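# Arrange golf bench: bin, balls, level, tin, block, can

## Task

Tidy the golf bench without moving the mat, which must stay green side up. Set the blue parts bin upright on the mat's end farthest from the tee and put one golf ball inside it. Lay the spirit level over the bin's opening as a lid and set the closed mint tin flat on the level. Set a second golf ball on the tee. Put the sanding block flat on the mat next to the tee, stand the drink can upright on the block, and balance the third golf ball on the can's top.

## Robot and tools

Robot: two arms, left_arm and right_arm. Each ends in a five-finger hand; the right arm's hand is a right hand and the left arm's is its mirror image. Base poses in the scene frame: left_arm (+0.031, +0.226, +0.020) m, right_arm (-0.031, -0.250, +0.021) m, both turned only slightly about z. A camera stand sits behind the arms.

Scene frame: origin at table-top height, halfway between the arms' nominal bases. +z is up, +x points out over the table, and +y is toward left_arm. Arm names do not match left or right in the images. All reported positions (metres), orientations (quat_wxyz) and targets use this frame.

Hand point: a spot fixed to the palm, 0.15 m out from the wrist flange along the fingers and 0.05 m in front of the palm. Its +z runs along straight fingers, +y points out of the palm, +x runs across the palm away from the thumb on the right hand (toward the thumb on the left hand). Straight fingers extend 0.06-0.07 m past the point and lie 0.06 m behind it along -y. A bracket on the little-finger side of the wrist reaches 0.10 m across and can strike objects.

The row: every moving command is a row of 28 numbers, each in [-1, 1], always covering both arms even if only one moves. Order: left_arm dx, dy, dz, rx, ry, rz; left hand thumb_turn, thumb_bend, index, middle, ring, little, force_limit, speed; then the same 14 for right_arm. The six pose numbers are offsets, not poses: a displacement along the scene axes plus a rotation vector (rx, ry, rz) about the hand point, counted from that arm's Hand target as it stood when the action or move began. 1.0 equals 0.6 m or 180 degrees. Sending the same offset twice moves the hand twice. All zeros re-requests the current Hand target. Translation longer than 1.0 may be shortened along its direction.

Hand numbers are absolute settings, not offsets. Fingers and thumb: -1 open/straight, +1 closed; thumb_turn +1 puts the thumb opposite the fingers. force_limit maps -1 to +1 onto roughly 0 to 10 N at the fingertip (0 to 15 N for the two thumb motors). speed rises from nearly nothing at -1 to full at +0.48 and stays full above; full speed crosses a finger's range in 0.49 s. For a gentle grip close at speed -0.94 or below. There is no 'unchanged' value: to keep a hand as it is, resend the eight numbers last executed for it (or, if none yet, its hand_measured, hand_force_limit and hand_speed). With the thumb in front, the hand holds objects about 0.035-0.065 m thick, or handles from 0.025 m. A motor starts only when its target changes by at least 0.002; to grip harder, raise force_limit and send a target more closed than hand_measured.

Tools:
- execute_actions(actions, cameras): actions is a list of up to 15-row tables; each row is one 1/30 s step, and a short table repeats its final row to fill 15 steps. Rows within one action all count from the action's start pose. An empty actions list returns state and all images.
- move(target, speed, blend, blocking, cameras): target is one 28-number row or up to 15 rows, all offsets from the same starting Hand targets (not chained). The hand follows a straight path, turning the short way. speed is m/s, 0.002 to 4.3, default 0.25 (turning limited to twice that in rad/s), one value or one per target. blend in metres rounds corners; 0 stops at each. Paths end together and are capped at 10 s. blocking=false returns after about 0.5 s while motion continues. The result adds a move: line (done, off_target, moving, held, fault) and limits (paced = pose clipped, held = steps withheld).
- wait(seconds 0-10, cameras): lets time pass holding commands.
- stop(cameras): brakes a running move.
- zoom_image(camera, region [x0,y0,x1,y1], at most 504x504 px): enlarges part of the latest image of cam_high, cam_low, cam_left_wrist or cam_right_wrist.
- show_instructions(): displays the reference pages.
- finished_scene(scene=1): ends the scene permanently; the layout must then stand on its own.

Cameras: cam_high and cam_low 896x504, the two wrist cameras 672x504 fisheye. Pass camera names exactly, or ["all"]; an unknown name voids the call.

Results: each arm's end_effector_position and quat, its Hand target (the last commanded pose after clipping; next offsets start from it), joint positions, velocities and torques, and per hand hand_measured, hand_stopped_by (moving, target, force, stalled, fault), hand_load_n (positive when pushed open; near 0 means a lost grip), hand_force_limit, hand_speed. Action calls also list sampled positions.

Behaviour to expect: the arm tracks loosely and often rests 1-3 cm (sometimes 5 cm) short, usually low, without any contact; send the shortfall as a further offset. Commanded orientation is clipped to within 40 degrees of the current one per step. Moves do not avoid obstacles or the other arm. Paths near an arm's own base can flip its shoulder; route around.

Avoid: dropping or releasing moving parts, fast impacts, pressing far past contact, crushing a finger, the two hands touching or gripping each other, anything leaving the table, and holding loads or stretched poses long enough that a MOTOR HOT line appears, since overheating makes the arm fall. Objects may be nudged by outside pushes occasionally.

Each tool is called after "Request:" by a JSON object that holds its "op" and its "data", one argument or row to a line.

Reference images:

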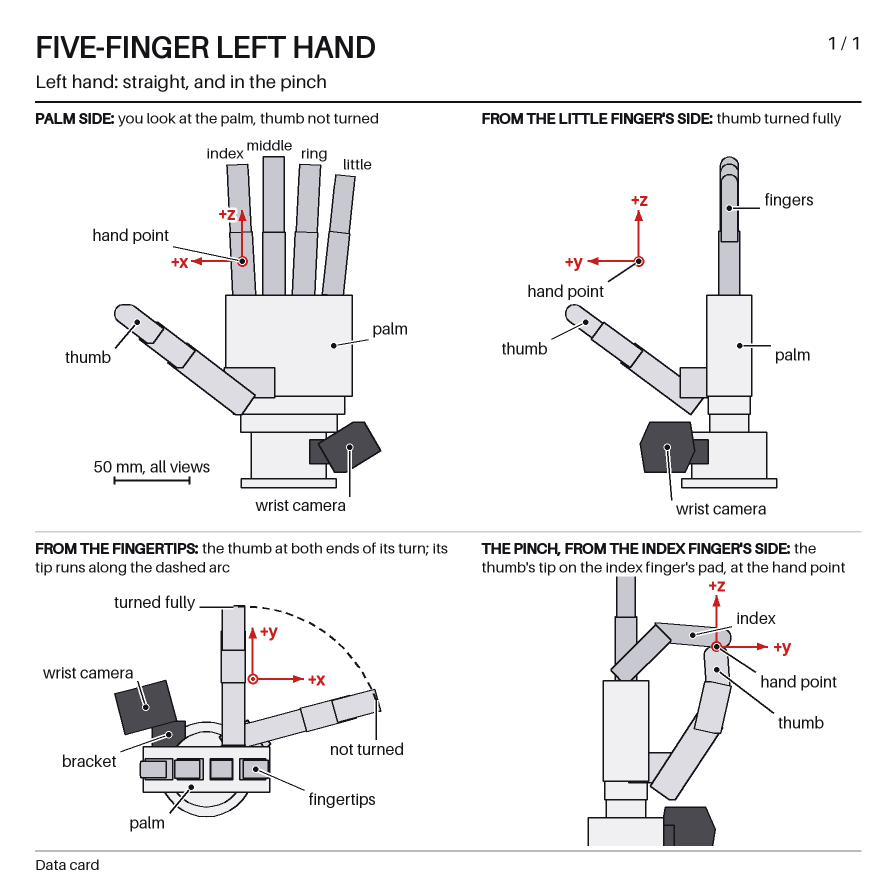

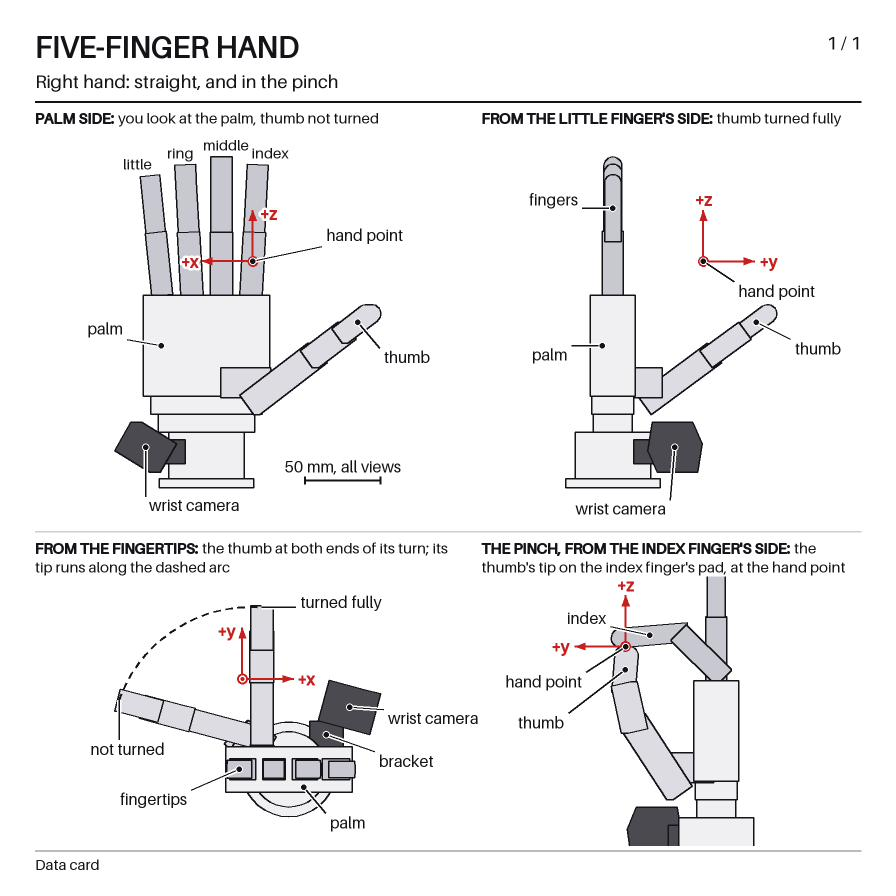

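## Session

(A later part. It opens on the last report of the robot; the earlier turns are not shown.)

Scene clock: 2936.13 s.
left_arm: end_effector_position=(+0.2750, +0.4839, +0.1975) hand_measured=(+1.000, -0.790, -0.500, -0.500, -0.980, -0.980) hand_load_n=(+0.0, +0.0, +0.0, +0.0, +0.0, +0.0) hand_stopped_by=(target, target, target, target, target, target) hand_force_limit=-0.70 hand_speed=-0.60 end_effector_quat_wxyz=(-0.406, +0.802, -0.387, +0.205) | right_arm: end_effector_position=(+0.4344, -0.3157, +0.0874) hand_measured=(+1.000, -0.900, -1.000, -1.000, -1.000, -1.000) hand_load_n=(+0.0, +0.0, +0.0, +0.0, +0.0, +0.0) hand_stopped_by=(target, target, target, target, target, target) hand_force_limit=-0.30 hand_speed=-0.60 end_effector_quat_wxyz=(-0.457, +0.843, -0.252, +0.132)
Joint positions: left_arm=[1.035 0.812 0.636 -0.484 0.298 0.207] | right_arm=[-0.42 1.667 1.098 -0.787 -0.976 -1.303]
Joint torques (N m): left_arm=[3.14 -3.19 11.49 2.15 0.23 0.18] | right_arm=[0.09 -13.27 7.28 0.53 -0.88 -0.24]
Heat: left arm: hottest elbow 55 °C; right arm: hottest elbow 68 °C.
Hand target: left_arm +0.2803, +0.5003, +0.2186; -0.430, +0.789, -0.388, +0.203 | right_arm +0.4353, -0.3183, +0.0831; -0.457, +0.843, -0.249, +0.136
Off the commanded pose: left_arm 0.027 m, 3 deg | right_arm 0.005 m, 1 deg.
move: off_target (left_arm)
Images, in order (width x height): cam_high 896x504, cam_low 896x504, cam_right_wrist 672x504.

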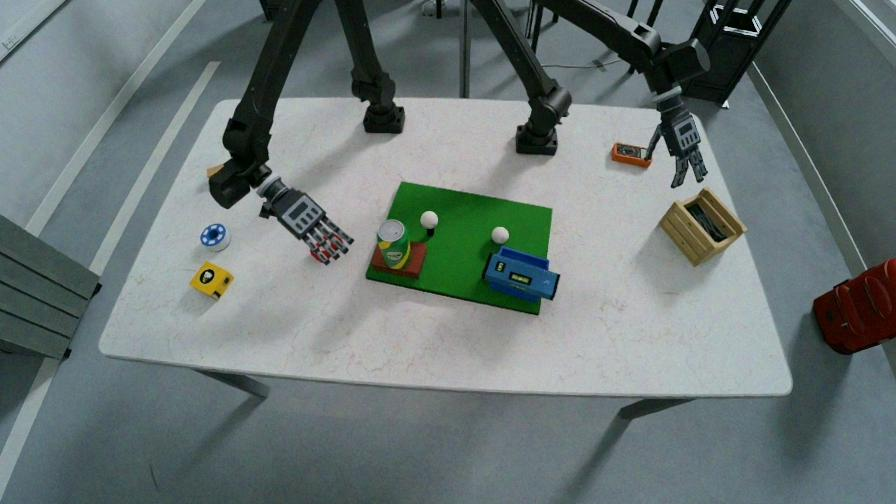

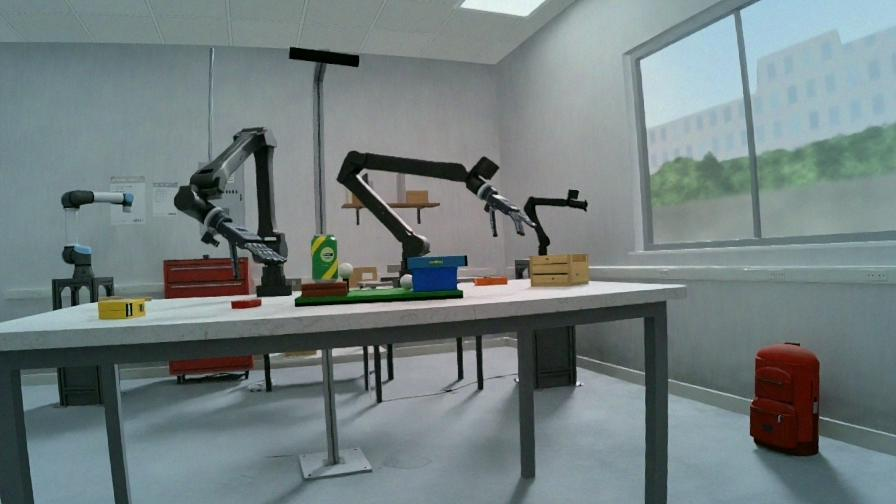

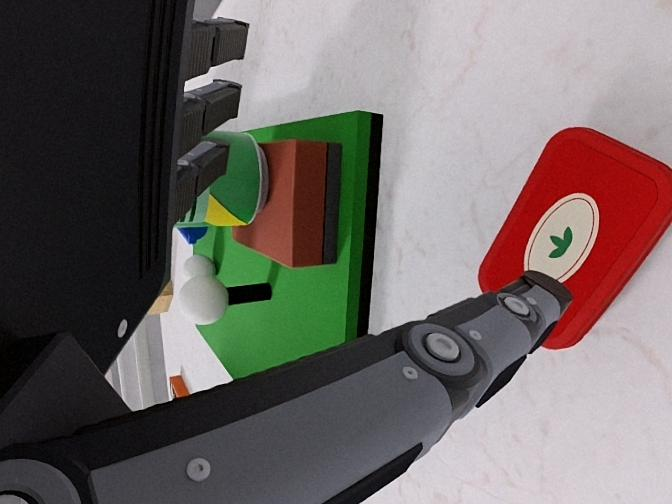

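Request:
{"op": "move", "data": {
  "target": [0,0,0,0,0,0,1,-0.79,-0.5,-0.5,-0.98,-0.98,-0.7,-0.6,0.012,-0.005,-0.052,0,0,0,1,-0.9,-1,-1,-1,-1,-0.3,-0.6],
  "speed": 0.08,
  "cameras": ["cam_high","cam_low","cam_right_wrist"]
}}

Request:
{"op": "zoom_image", "data": {
  "camera": "cam_high",
  "region": [280, 170, 370, 280]
}}

Request:
{"op": "zoom_image", "data": {
  "camera": "cam_low",
  "region": [190, 215, 290, 315]
}}

Scene clock: 2989.70 s.
left_arm: end_effector_position=(+0.2750, +0.4839, +0.1975) hand_measured=(+1.000, -0.790, -0.500, -0.500, -0.980, -0.980) hand_load_n=(+0.0, +0.0, +0.0, +0.0, -0.5, -0.5) hand_stopped_by=(target, target, target, target, target, target) hand_force_limit=-0.70 hand_speed=-0.60 end_effector_quat_wxyz=(-0.406, +0.802, -0.387, +0.205) | right_arm: end_effector_position=(+0.4416, -0.3190, +0.0563) hand_measured=(+1.000, -0.900, -1.000, -1.000, -1.000, -1.000) hand_load_n=(+0.0, +0.0, +0.0, +0.0, -0.5, +0.0) hand_stopped_by=(target, target, target, target, target, target) hand_force_limit=-0.30 hand_speed=-0.60 end_effector_quat_wxyz=(-0.457, +0.843, -0.251, +0.132)
Joint positions: left_arm=[1.035 0.812 0.636 -0.484 0.298 0.207] | right_arm=[-0.42 1.733 1.089 -0.711 -0.976 -1.303]
Joint torques (N m): left_arm=[3.25 -3.25 11.49 2.17 0.24 0.17] | right_arm=[0.09 -13.74 6.99 0.57 -0.87 -0.23]
Heat: left arm: hottest elbow 55 °C; right arm: hottest elbow 58 °C.
Hand target: left_arm +0.2803, +0.5003, +0.2186; -0.430, +0.789, -0.388, +0.203 | right_arm +0.4423, -0.3213, +0.0519; -0.457, +0.843, -0.249, +0.136
Off the commanded pose: left_arm 0.027 m, 3 deg | right_arm 0.005 m, 1 deg.
move: off_target (left_arm)
Images, in order (width x height): cam_high 896x504, cam_low 896x504, cam_right_wrist 672x504.

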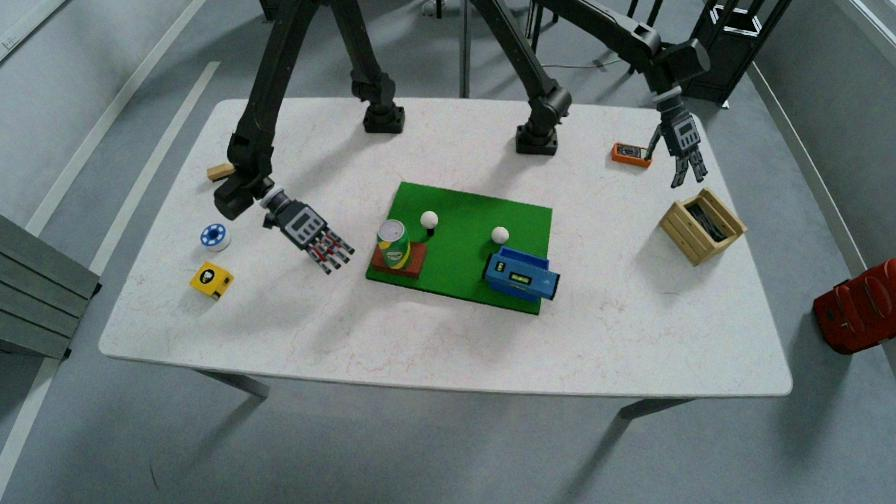

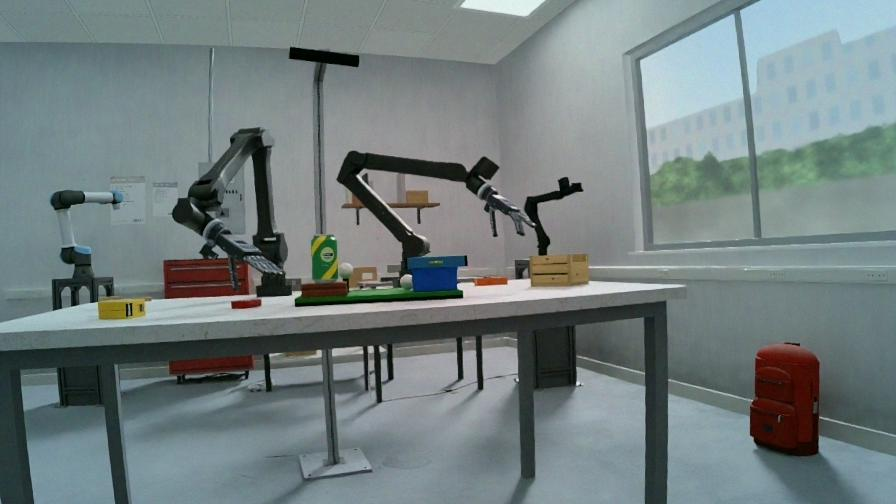

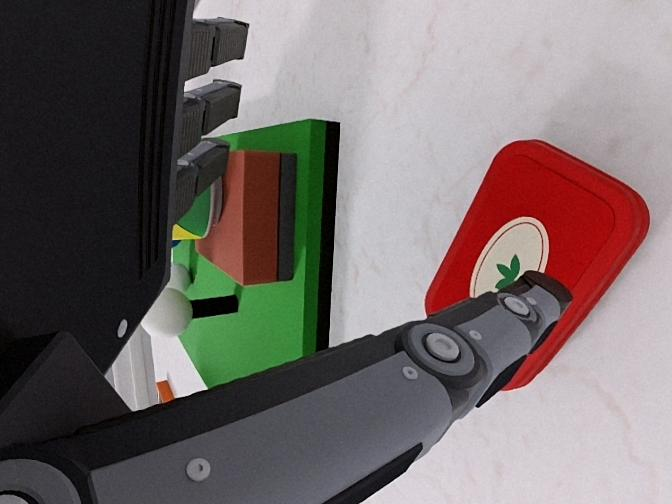

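Scaled by 4.582 from the camera's 896x504 image, which has a finer 1280x720 frame.

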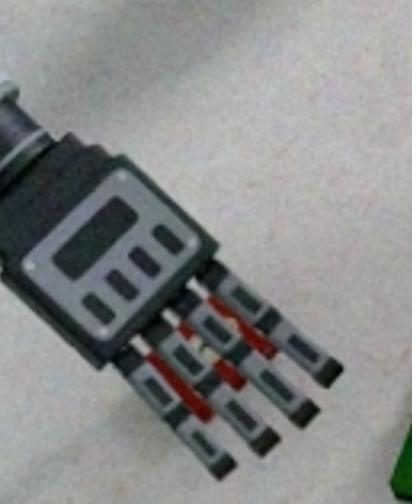

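Scaled by 5.040 from the camera's 896x504 image, which has a finer 1280x720 frame.

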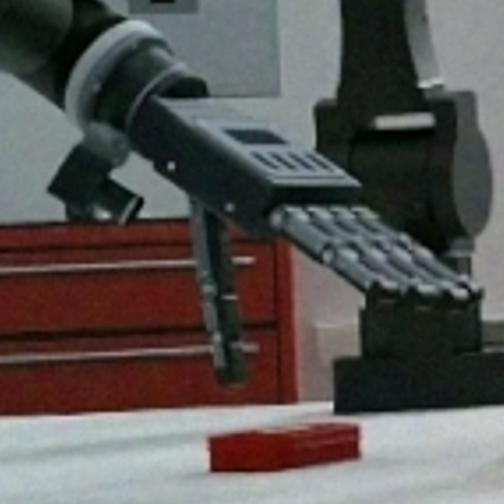

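Request:
{"op": "move", "data": {
  "target": [0,0,0,0,0,0,1,-0.79,-0.5,-0.5,-0.98,-0.98,-0.7,-0.6,0.0,0.0,-0.036,0,0,0,1,-0.9,-1,-1,-1,-1,-0.3,-0.6],
  "speed": 0.06,
  "cameras": ["cam_high","cam_low","cam_right_wrist"]
}}

Request:
{"op": "zoom_image", "data": {
  "camera": "cam_low",
  "region": [190, 215, 290, 315]
}}

Scene clock: 3048.00 s.
left_arm: end_effector_position=(+0.2750, +0.4839, +0.1975) hand_measured=(+1.000, -0.790, -0.500, -0.500, -0.980, -0.980) hand_load_n=(+0.0, +0.0, +0.0, +0.0, +0.0, +0.0) hand_stopped_by=(target, target, target, target, target, target) hand_force_limit=-0.70 hand_speed=-0.60 end_effector_quat_wxyz=(-0.406, +0.802, -0.387, +0.205) | right_arm: end_effector_position=(+0.4425, -0.3194, +0.0358) hand_measured=(+1.000, -0.900, -1.000, -1.000, -1.000, -1.000) hand_load_n=(+0.0, +0.0, +0.0, +0.0, +0.0, +0.0) hand_stopped_by=(target, target, target, target, target, target) hand_force_limit=-0.30 hand_speed=-0.60 end_effector_quat_wxyz=(-0.457, +0.843, -0.251, +0.133)
Joint positions: left_arm=[1.035 0.812 0.636 -0.484 0.298 0.207] | right_arm=[-0.42 1.768 1.072 -0.656 -0.976 -1.303]
Joint torques (N m): left_arm=[3.08 -3.19 11.48 2.15 0.22 0.18] | right_arm=[0.09 -13.86 6.65 0.58 -0.87 -0.23]
Heat: left arm: hottest elbow 56 °C; right arm: hottest elbow 52 °C.
Hand target: left_arm +0.2803, +0.5003, +0.2186; -0.430, +0.789, -0.388, +0.203 | right_arm +0.4423, -0.3213, +0.0302; -0.457, +0.843, -0.249, +0.136
Off the commanded pose: left_arm 0.027 m, 3 deg | right_arm 0.006 m, 0 deg.
move: off_target (left_arm)
Images, in order (width x height): cam_high 896x504, cam_low 896x504, cam_right_wrist 672x504.

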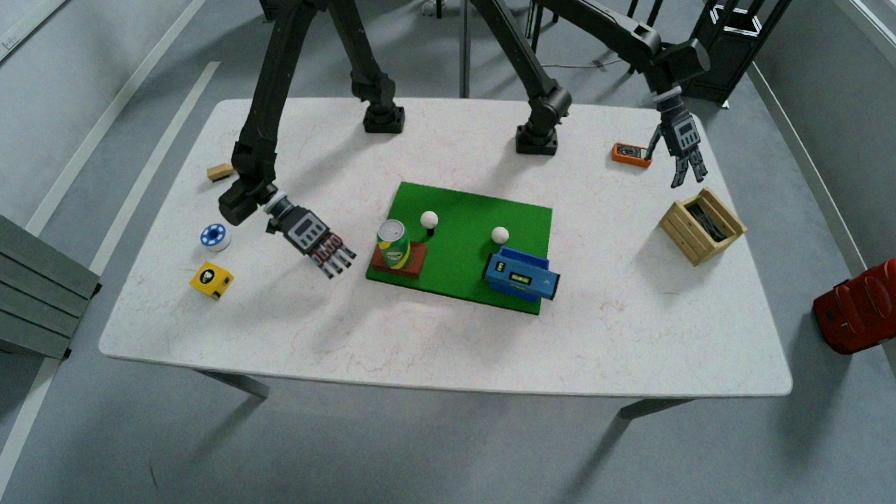

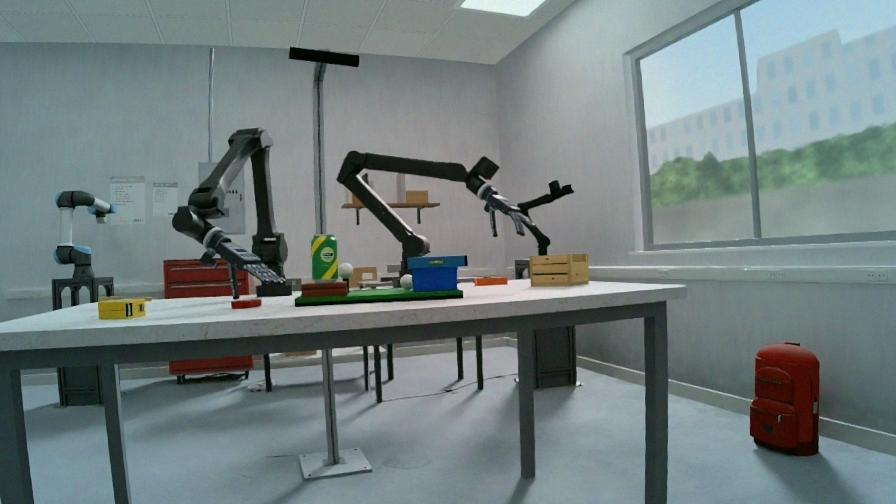

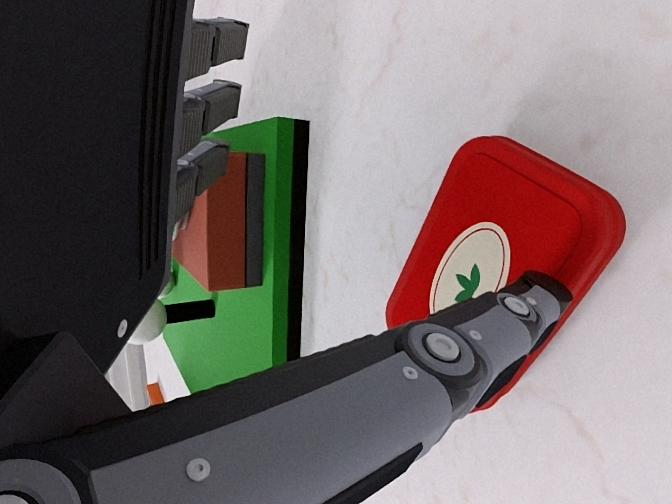

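Scaled by 5.040 from the camera's 896x504 image, which has a finer 1280x720 frame.

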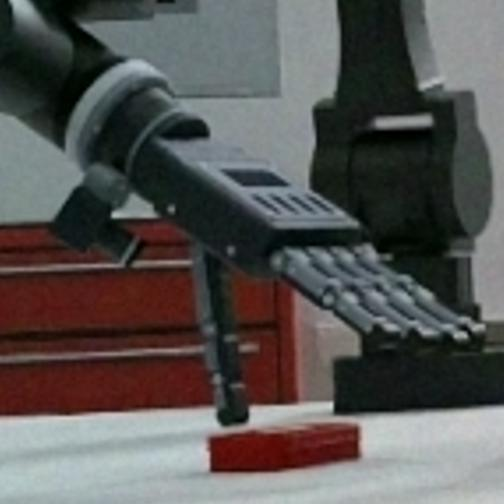

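Request:
{"op": "move", "data": {
  "target": [0,0,0,0,0,0,1,-0.79,-0.5,-0.5,-0.98,-0.98,-0.7,-0.6,-0.018,-0.02,0.025,0.0,0.0,0.0,1,-0.75,-1,-1,-1,-1,-0.3,-0.6],
  "speed": 0.06,
  "cameras": ["cam_low","cam_right_wrist"]
}}

Request:
{"op": "zoom_image", "data": {
  "camera": "cam_low",
  "region": [190, 215, 290, 315]
}}

Scene clock: 3195.27 s.
left_arm: end_effector_position=(+0.2750, +0.4839, +0.1975) hand_measured=(+1.000, -0.790, -0.500, -0.500, -0.980, -0.980) hand_load_n=(+0.0, +0.5, +0.0, +0.0, +0.0, +0.0) hand_stopped_by=(target, target, target, target, target, target) hand_force_limit=-0.70 hand_speed=-0.60 end_effector_quat_wxyz=(-0.406, +0.802, -0.387, +0.205) | right_arm: end_effector_position=(+0.4296, -0.3284, +0.0353) hand_measured=(+1.000, -0.750, -1.000, -1.000, -1.000, -1.000) hand_load_n=(+0.0, +0.0, +0.0, +0.0, +0.0, +0.0) hand_stopped_by=(target, target, target, target, target, target) hand_force_limit=-0.30 hand_speed=-0.60 end_effector_quat_wxyz=(-0.458, +0.842, -0.255, +0.124)
Joint positions: left_arm=[1.035 0.812 0.636 -0.484 0.298 0.207] | right_arm=[-0.449 1.768 1.072 -0.719 -0.981 -1.355]
Joint torques (N m): left_arm=[3.25 -3.14 11.48 2.17 0.24 0.18] | right_arm=[-0.21 -16.09 7.3 -0.24 -0.92 -0.28]
Heat: left arm: hottest elbow 57 °C; right arm: hottest elbow 48 °C.
Hand target: left_arm +0.2803, +0.5003, +0.2186; -0.430, +0.789, -0.388, +0.203 | right_arm +0.4315, -0.3333, +0.0452; -0.457, +0.843, -0.249, +0.136
Off the commanded pose: left_arm 0.027 m, 3 deg | right_arm 0.011 m, 2 deg.
move: off_target (left_arm, right_arm)
Images, in order (width x height): cam_low 896x504, cam_right_wrist 672x504.

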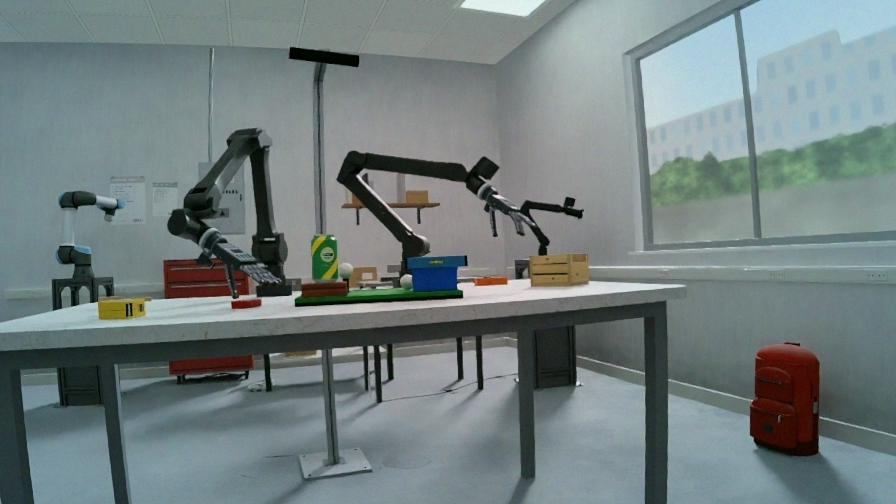

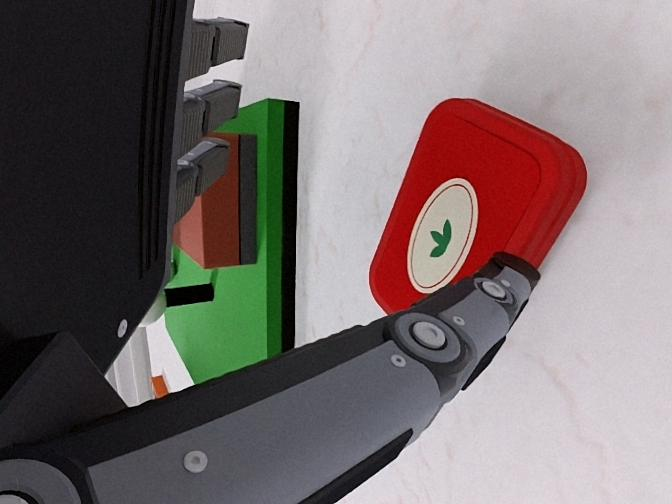

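Scaled by 5.040 from the camera's 896x504 image, which has a finer 1280x720 frame.

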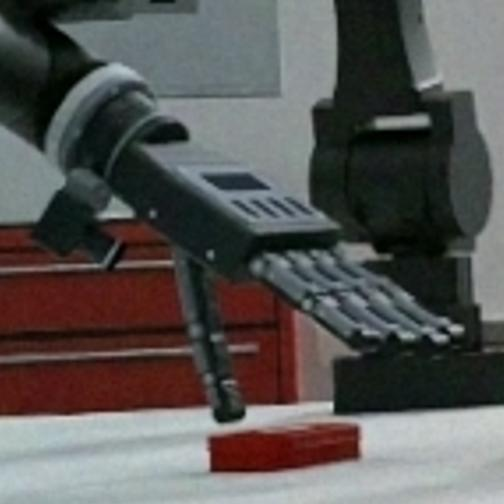

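Request:
{"op": "move", "data": {
  "target": [0,0,0,0,0,0,1,-0.79,-0.5,-0.5,-0.98,-0.98,-0.7,-0.6,0,0,-0.0395,0.0,0.0,0.0,1,-0.9,-1,-1,-1,-1,-0.3,-0.6],
  "speed": 0.06,
  "cameras": ["cam_low","cam_right_wrist"]
}}

Request:
{"op": "zoom_image", "data": {
  "camera": "cam_low",
  "region": [190, 215, 290, 315]
}}

Scene clock: 3219.27 s.
left_arm: end_effector_position=(+0.2750, +0.4839, +0.1975) hand_measured=(+1.000, -0.790, -0.500, -0.500, -0.980, -0.980) hand_load_n=(+0.0, +0.0, +0.0, +0.0, +0.0, +0.0) hand_stopped_by=(target, target, target, target, target, target) hand_force_limit=-0.70 hand_speed=-0.60 end_effector_quat_wxyz=(-0.406, +0.802, -0.387, +0.205) | right_arm: end_effector_position=(+0.4326, -0.3299, +0.0284) hand_measured=(+1.000, -0.900, -1.000, -1.000, -1.000, -1.000) hand_load_n=(+0.0, +0.0, +0.0, +0.0, +0.0, +0.0) hand_stopped_by=(target, target, target, target, target, target) hand_force_limit=-0.30 hand_speed=-0.60 end_effector_quat_wxyz=(-0.457, +0.843, -0.250, +0.133)
Joint positions: left_arm=[1.035 0.812 0.636 -0.484 0.298 0.207] | right_arm=[-0.449 1.778 1.063 -0.682 -0.982 -1.356]
Joint torques (N m): left_arm=[3.14 -3.19 11.49 2.17 0.24 0.18] | right_arm=[-0.21 -13.63 6.43 0.53 -0.91 -0.27]
Heat: left arm: hottest elbow 57 °C; right arm: hottest elbow 48 °C.
Hand target: left_arm +0.2803, +0.5003, +0.2186; -0.430, +0.789, -0.388, +0.203 | right_arm +0.4315, -0.3333, +0.0216; -0.457, +0.843, -0.249, +0.136
Off the commanded pose: left_arm 0.027 m, 3 deg | right_arm 0.008 m, 0 deg.
move: off_target (left_arm)
Images, in order (width x height): cam_low 896x504, cam_right_wrist 672x504.

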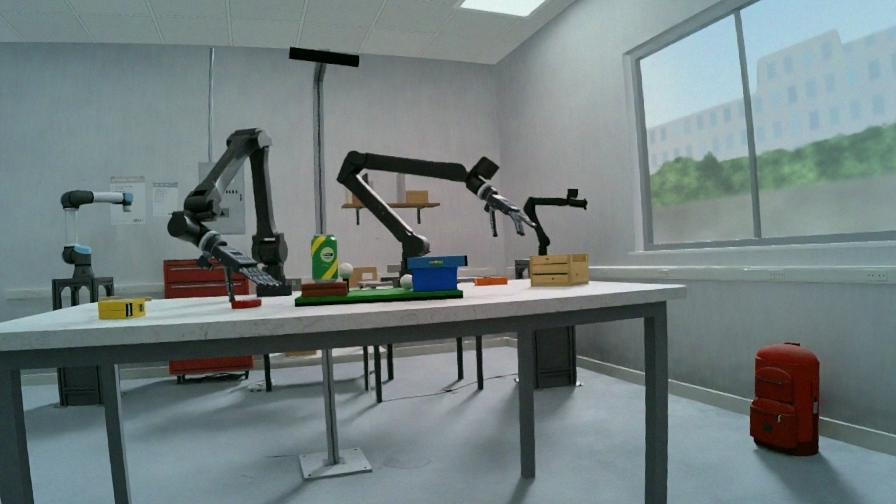

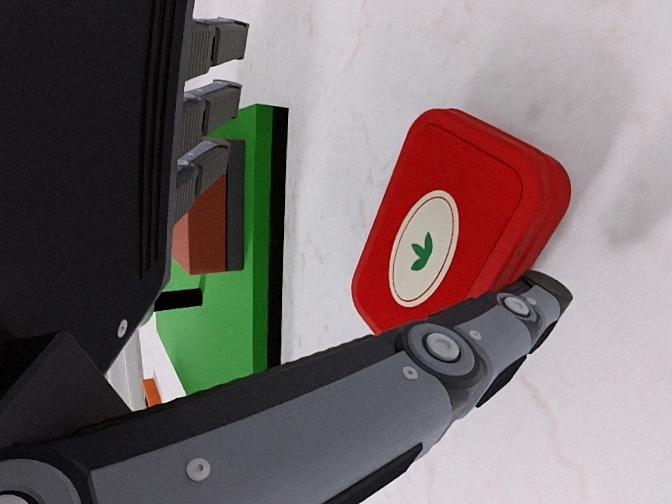

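Scaled by 5.040 from the camera's 896x504 image, which has a finer 1280x720 frame.

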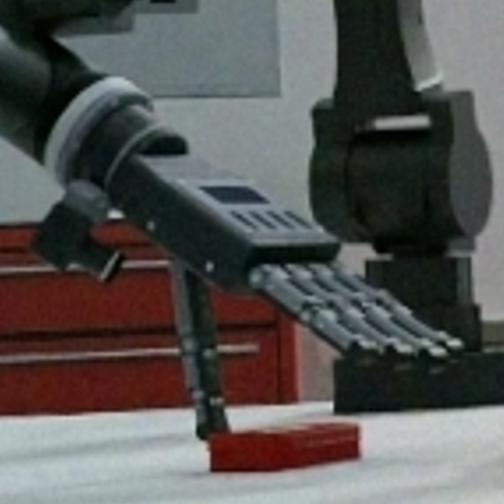

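Request:
{"op": "move", "data": {
  "target": [
    [0,0,0,0,0,0,1,-0.79,-0.5,-0.5,-0.98,-0.98,-0.7,-0.6,0,0,-0.0085,0.0,0.0,0.0,1,-0.9,-1,-1,-1,-1,-0.3,-0.6],
    [0,0,0,0,0,0,1,-0.79,-0.5,-0.5,-0.98,-0.98,-0.7,-0.6,0,0,-0.0095,0.0,0.0,0.0,1,-0.77,-1,-1,-1,-1,-0.7,-0.8]
  ],
  "speed": 0.05,
  "cameras": ["cam_low","cam_right_wrist"]
}}

Request:
{"op": "zoom_image", "data": {
  "camera": "cam_low",
  "region": [190, 215, 290, 315]
}}

Scene clock: 3243.33 s.
left_arm: end_effector_position=(+0.2750, +0.4839, +0.1975) hand_measured=(+1.000, -0.790, -0.500, -0.500, -0.980, -0.980) hand_load_n=(+0.0, +0.0, +0.0, +0.0, +0.0, +0.0) hand_stopped_by=(target, target, target, target, target, target) hand_force_limit=-0.70 hand_speed=-0.60 end_effector_quat_wxyz=(-0.406, +0.802, -0.387, +0.205) | right_arm: end_effector_position=(+0.4346, -0.3309, +0.0246) hand_measured=(+1.000, -0.770, -1.000, -1.000, -1.000, -1.000) hand_load_n=(+0.0, +0.0, +0.0, +0.0, +0.0, +0.0) hand_stopped_by=(target, target, target, target, target, target) hand_force_limit=-0.70 hand_speed=-0.80 end_effector_quat_wxyz=(-0.456, +0.843, -0.249, +0.135)
Joint positions: left_arm=[1.035 0.812 0.636 -0.484 0.298 0.207] | right_arm=[-0.449 1.787 1.063 -0.667 -0.982 -1.356]
Joint torques (N m): left_arm=[3.19 -3.25 11.51 2.17 0.23 0.18] | right_arm=[-0.21 -13.51 6.08 0.54 -0.9 -0.27]
Heat: left arm: hottest elbow 57 °C; right arm: hottest elbow 49 °C.
Hand target: left_arm +0.2803, +0.5003, +0.2186; -0.430, +0.789, -0.388, +0.203 | right_arm +0.4314, -0.3333, +0.0157; -0.457, +0.843, -0.249, +0.136
Off the commanded pose: left_arm 0.027 m, 3 deg | right_arm 0.010 m, 0 deg.
move: off_target (left_arm)
Images, in order (width x height): cam_low 896x504, cam_right_wrist 672x504.

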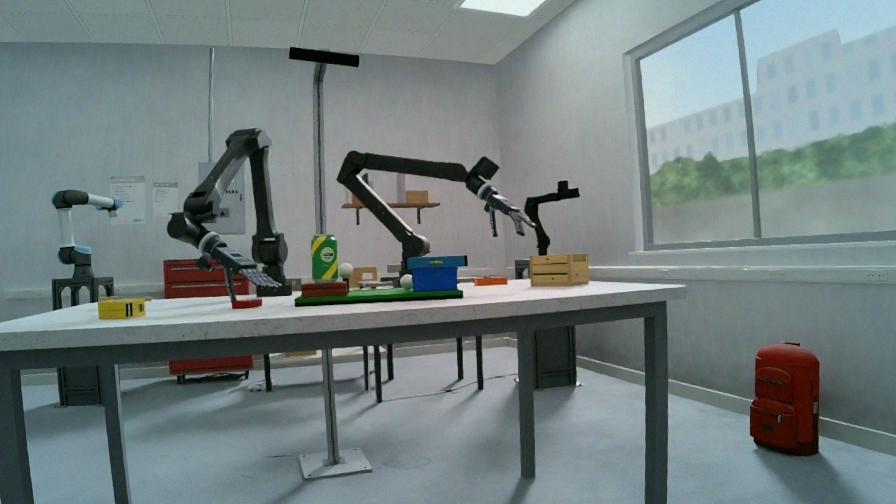

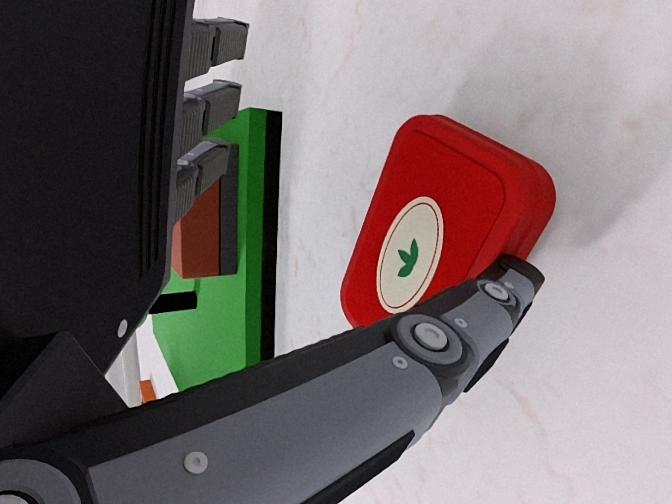

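Scaled by 5.040 from the camera's 896x504 image, which has a finer 1280x720 frame.

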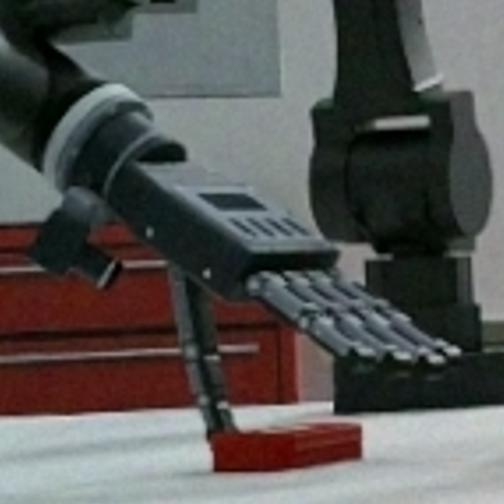

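Request:
{"op": "move", "data": {
  "target": [0,0,0,0,0,0,1,-0.79,-0.5,-0.5,-0.98,-0.98,-0.7,-0.6,-0.003,0,-0.013,0.0,0.0,0.0,1,-0.77,-1,-1,-1,-1,-0.7,-0.8],
  "speed": 0.05,
  "cameras": ["cam_low","cam_right_wrist"]
}}

Request:
{"op": "zoom_image", "data": {
  "camera": "cam_low",
  "region": [190, 215, 290, 315]
}}

Scene clock: 3252.67 s.
left_arm: end_effector_position=(+0.2750, +0.4839, +0.1975) hand_measured=(+1.000, -0.790, -0.500, -0.500, -0.980, -0.980) hand_load_n=(+0.0, +0.0, +0.0, +0.0, +0.0, +0.0) hand_stopped_by=(target, target, target, target, target, target) hand_force_limit=-0.70 hand_speed=-0.60 end_effector_quat_wxyz=(-0.406, +0.802, -0.387, +0.205) | right_arm: end_effector_position=(+0.4314, -0.3294, +0.0153) hand_measured=(+1.000, -0.770, -1.000, -1.000, -1.000, -1.000) hand_load_n=(+0.0, +0.0, -0.5, +0.0, +0.0, -0.5) hand_stopped_by=(target, target, target, target, target, target) hand_force_limit=-0.70 hand_speed=-0.80 end_effector_quat_wxyz=(-0.457, +0.844, -0.249, +0.133)
Joint positions: left_arm=[1.035 0.812 0.636 -0.484 0.298 0.207] | right_arm=[-0.449 1.8 1.051 -0.649 -0.982 -1.359]
Joint torques (N m): left_arm=[3.25 -3.19 11.48 2.15 0.24 0.18] | right_arm=[-0.26 -13.63 6.23 0.57 -0.92 -0.27]
Heat: left arm: hottest elbow 57 °C; right arm: hottest elbow 49 °C.
Hand target: left_arm +0.2803, +0.5003, +0.2186; -0.430, +0.789, -0.388, +0.203 | right_arm +0.4297, -0.3333, +0.0080; -0.457, +0.843, -0.249, +0.136
Off the commanded pose: left_arm 0.027 m, 3 deg | right_arm 0.008 m, 0 deg.
move: off_target (left_arm)
Images, in order (width x height): cam_low 896x504, cam_right_wrist 672x504.

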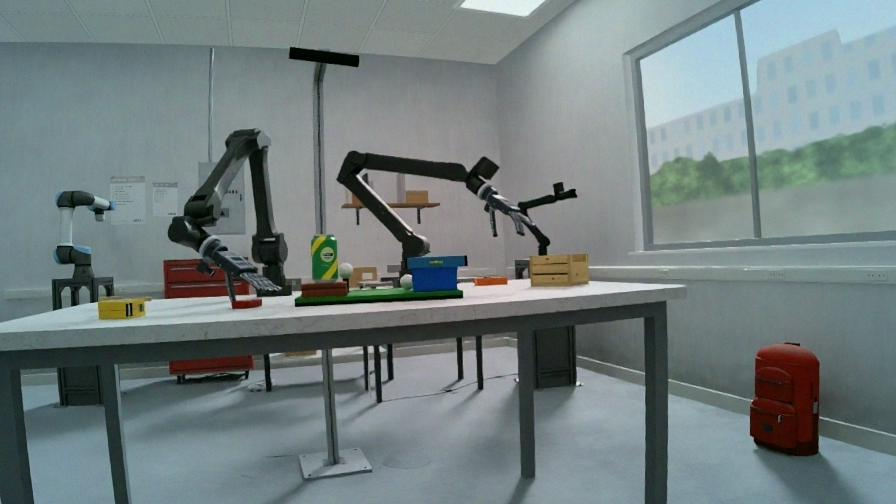

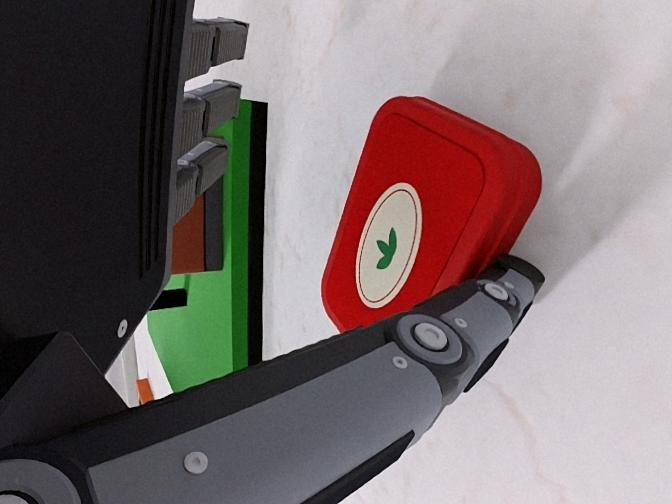

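Scaled by 5.040 from the camera's 896x504 image, which has a finer 1280x720 frame.

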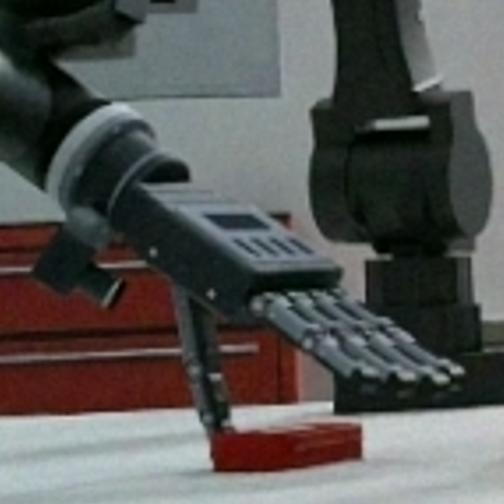

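Request:
{"op": "move", "data": {
  "target": [0,0,0,0,0,0,1,-0.79,-0.5,-0.5,-0.98,-0.98,-0.7,-0.6,0,0,0,0.0,0.0,0.0,1,-0.77,0.2,0.2,-1,-1,-0.5,-0.9],
  "speed": 0.05,
  "cameras": ["cam_low","cam_right_wrist","cam_high"]
}}

Request:
{"op": "zoom_image", "data": {
  "camera": "cam_low",
  "region": [190, 215, 290, 315]
}}

Request:
{"op": "zoom_image", "data": {
  "camera": "cam_high",
  "region": [280, 190, 370, 280]
}}

Scene clock: 3263.00 s.
left_arm: end_effector_position=(+0.2750, +0.4839, +0.1975) hand_measured=(+1.000, -0.790, -0.500, -0.500, -0.980, -0.980) hand_load_n=(+0.0, +0.0, +0.0, +0.0, +0.0, +0.0) hand_stopped_by=(target, target, target, target, target, target) hand_force_limit=-0.70 hand_speed=-0.60 end_effector_quat_wxyz=(-0.406, +0.802, -0.387, +0.205) | right_arm: end_effector_position=(+0.4315, -0.3294, +0.0153) hand_measured=(+1.000, -0.772, -0.052, -0.062, -1.000, -1.000) hand_load_n=(-1.0, +6.5, +5.0, +2.5, +0.0, +0.0) hand_stopped_by=(target, target, force, force, target, target) hand_force_limit=-0.50 hand_speed=-0.90 end_effector_quat_wxyz=(-0.457, +0.843, -0.249, +0.133)
Joint positions: left_arm=[1.035 0.812 0.636 -0.484 0.298 0.207] | right_arm=[-0.449 1.8 1.051 -0.648 -0.982 -1.36]
Joint torques (N m): left_arm=[3.14 -3.25 11.51 2.17 0.24 0.18] | right_arm=[-0.32 -13.68 6.23 0.53 -0.88 -0.27]
Heat: left arm: hottest elbow 57 °C; right arm: hottest elbow 48 °C.
Hand target: left_arm +0.2803, +0.5003, +0.2186; -0.430, +0.789, -0.388, +0.203 | right_arm +0.4298, -0.3333, +0.0081; -0.457, +0.843, -0.249, +0.136
Off the commanded pose: left_arm 0.027 m, 3 deg | right_arm 0.009 m, 0 deg.
move: off_target (left_arm)
Images, in order (width x height): cam_high 896x504, cam_low 896x504, cam_right_wrist 672x504.

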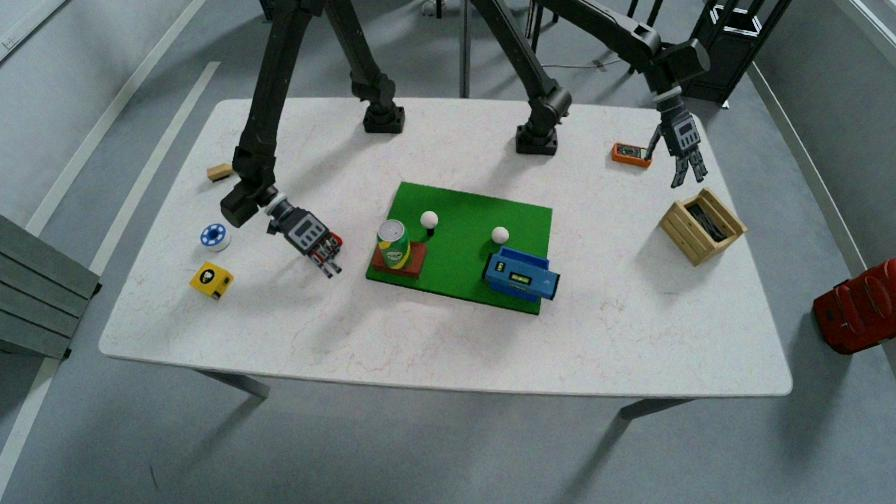

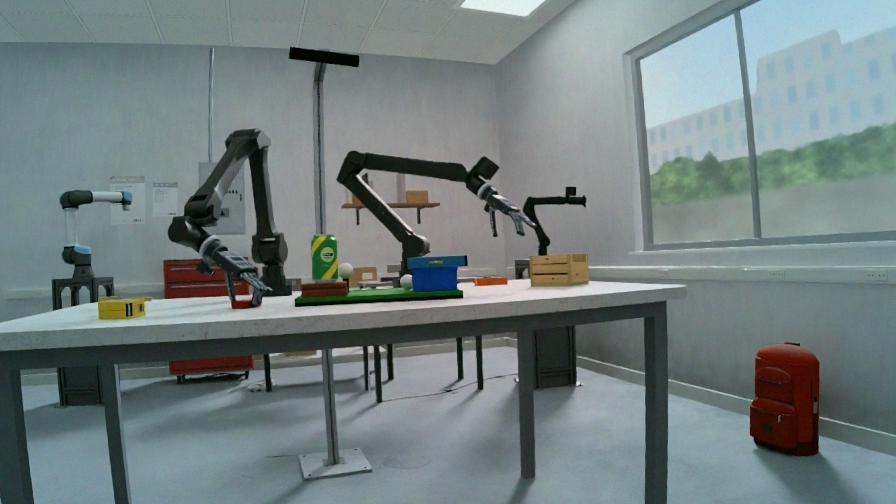

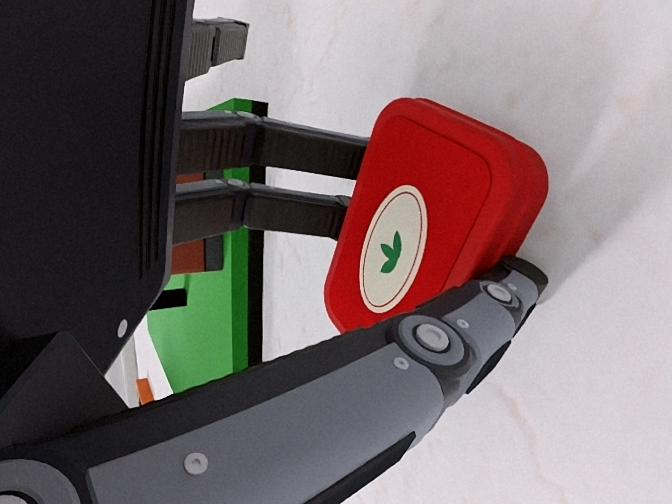

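Scaled by 5.040 from the camera's 896x504 image, which has a finer 1280x720 frame.

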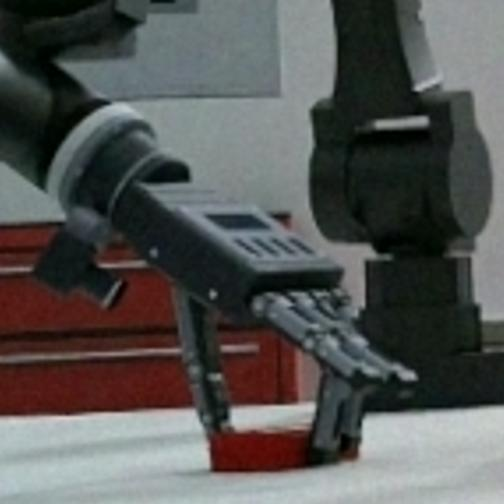

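Scaled by 5.600 from the camera's 896x504 image, which has a finer 1280x720 frame.

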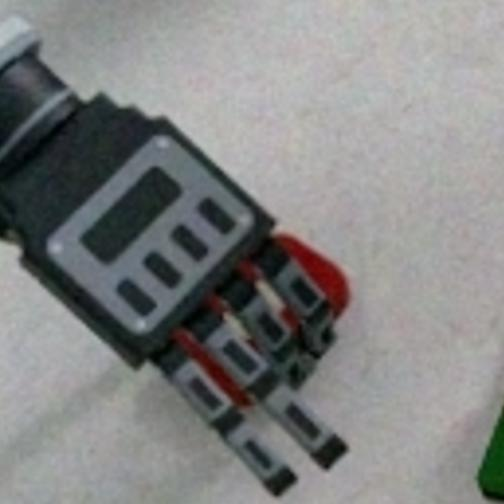

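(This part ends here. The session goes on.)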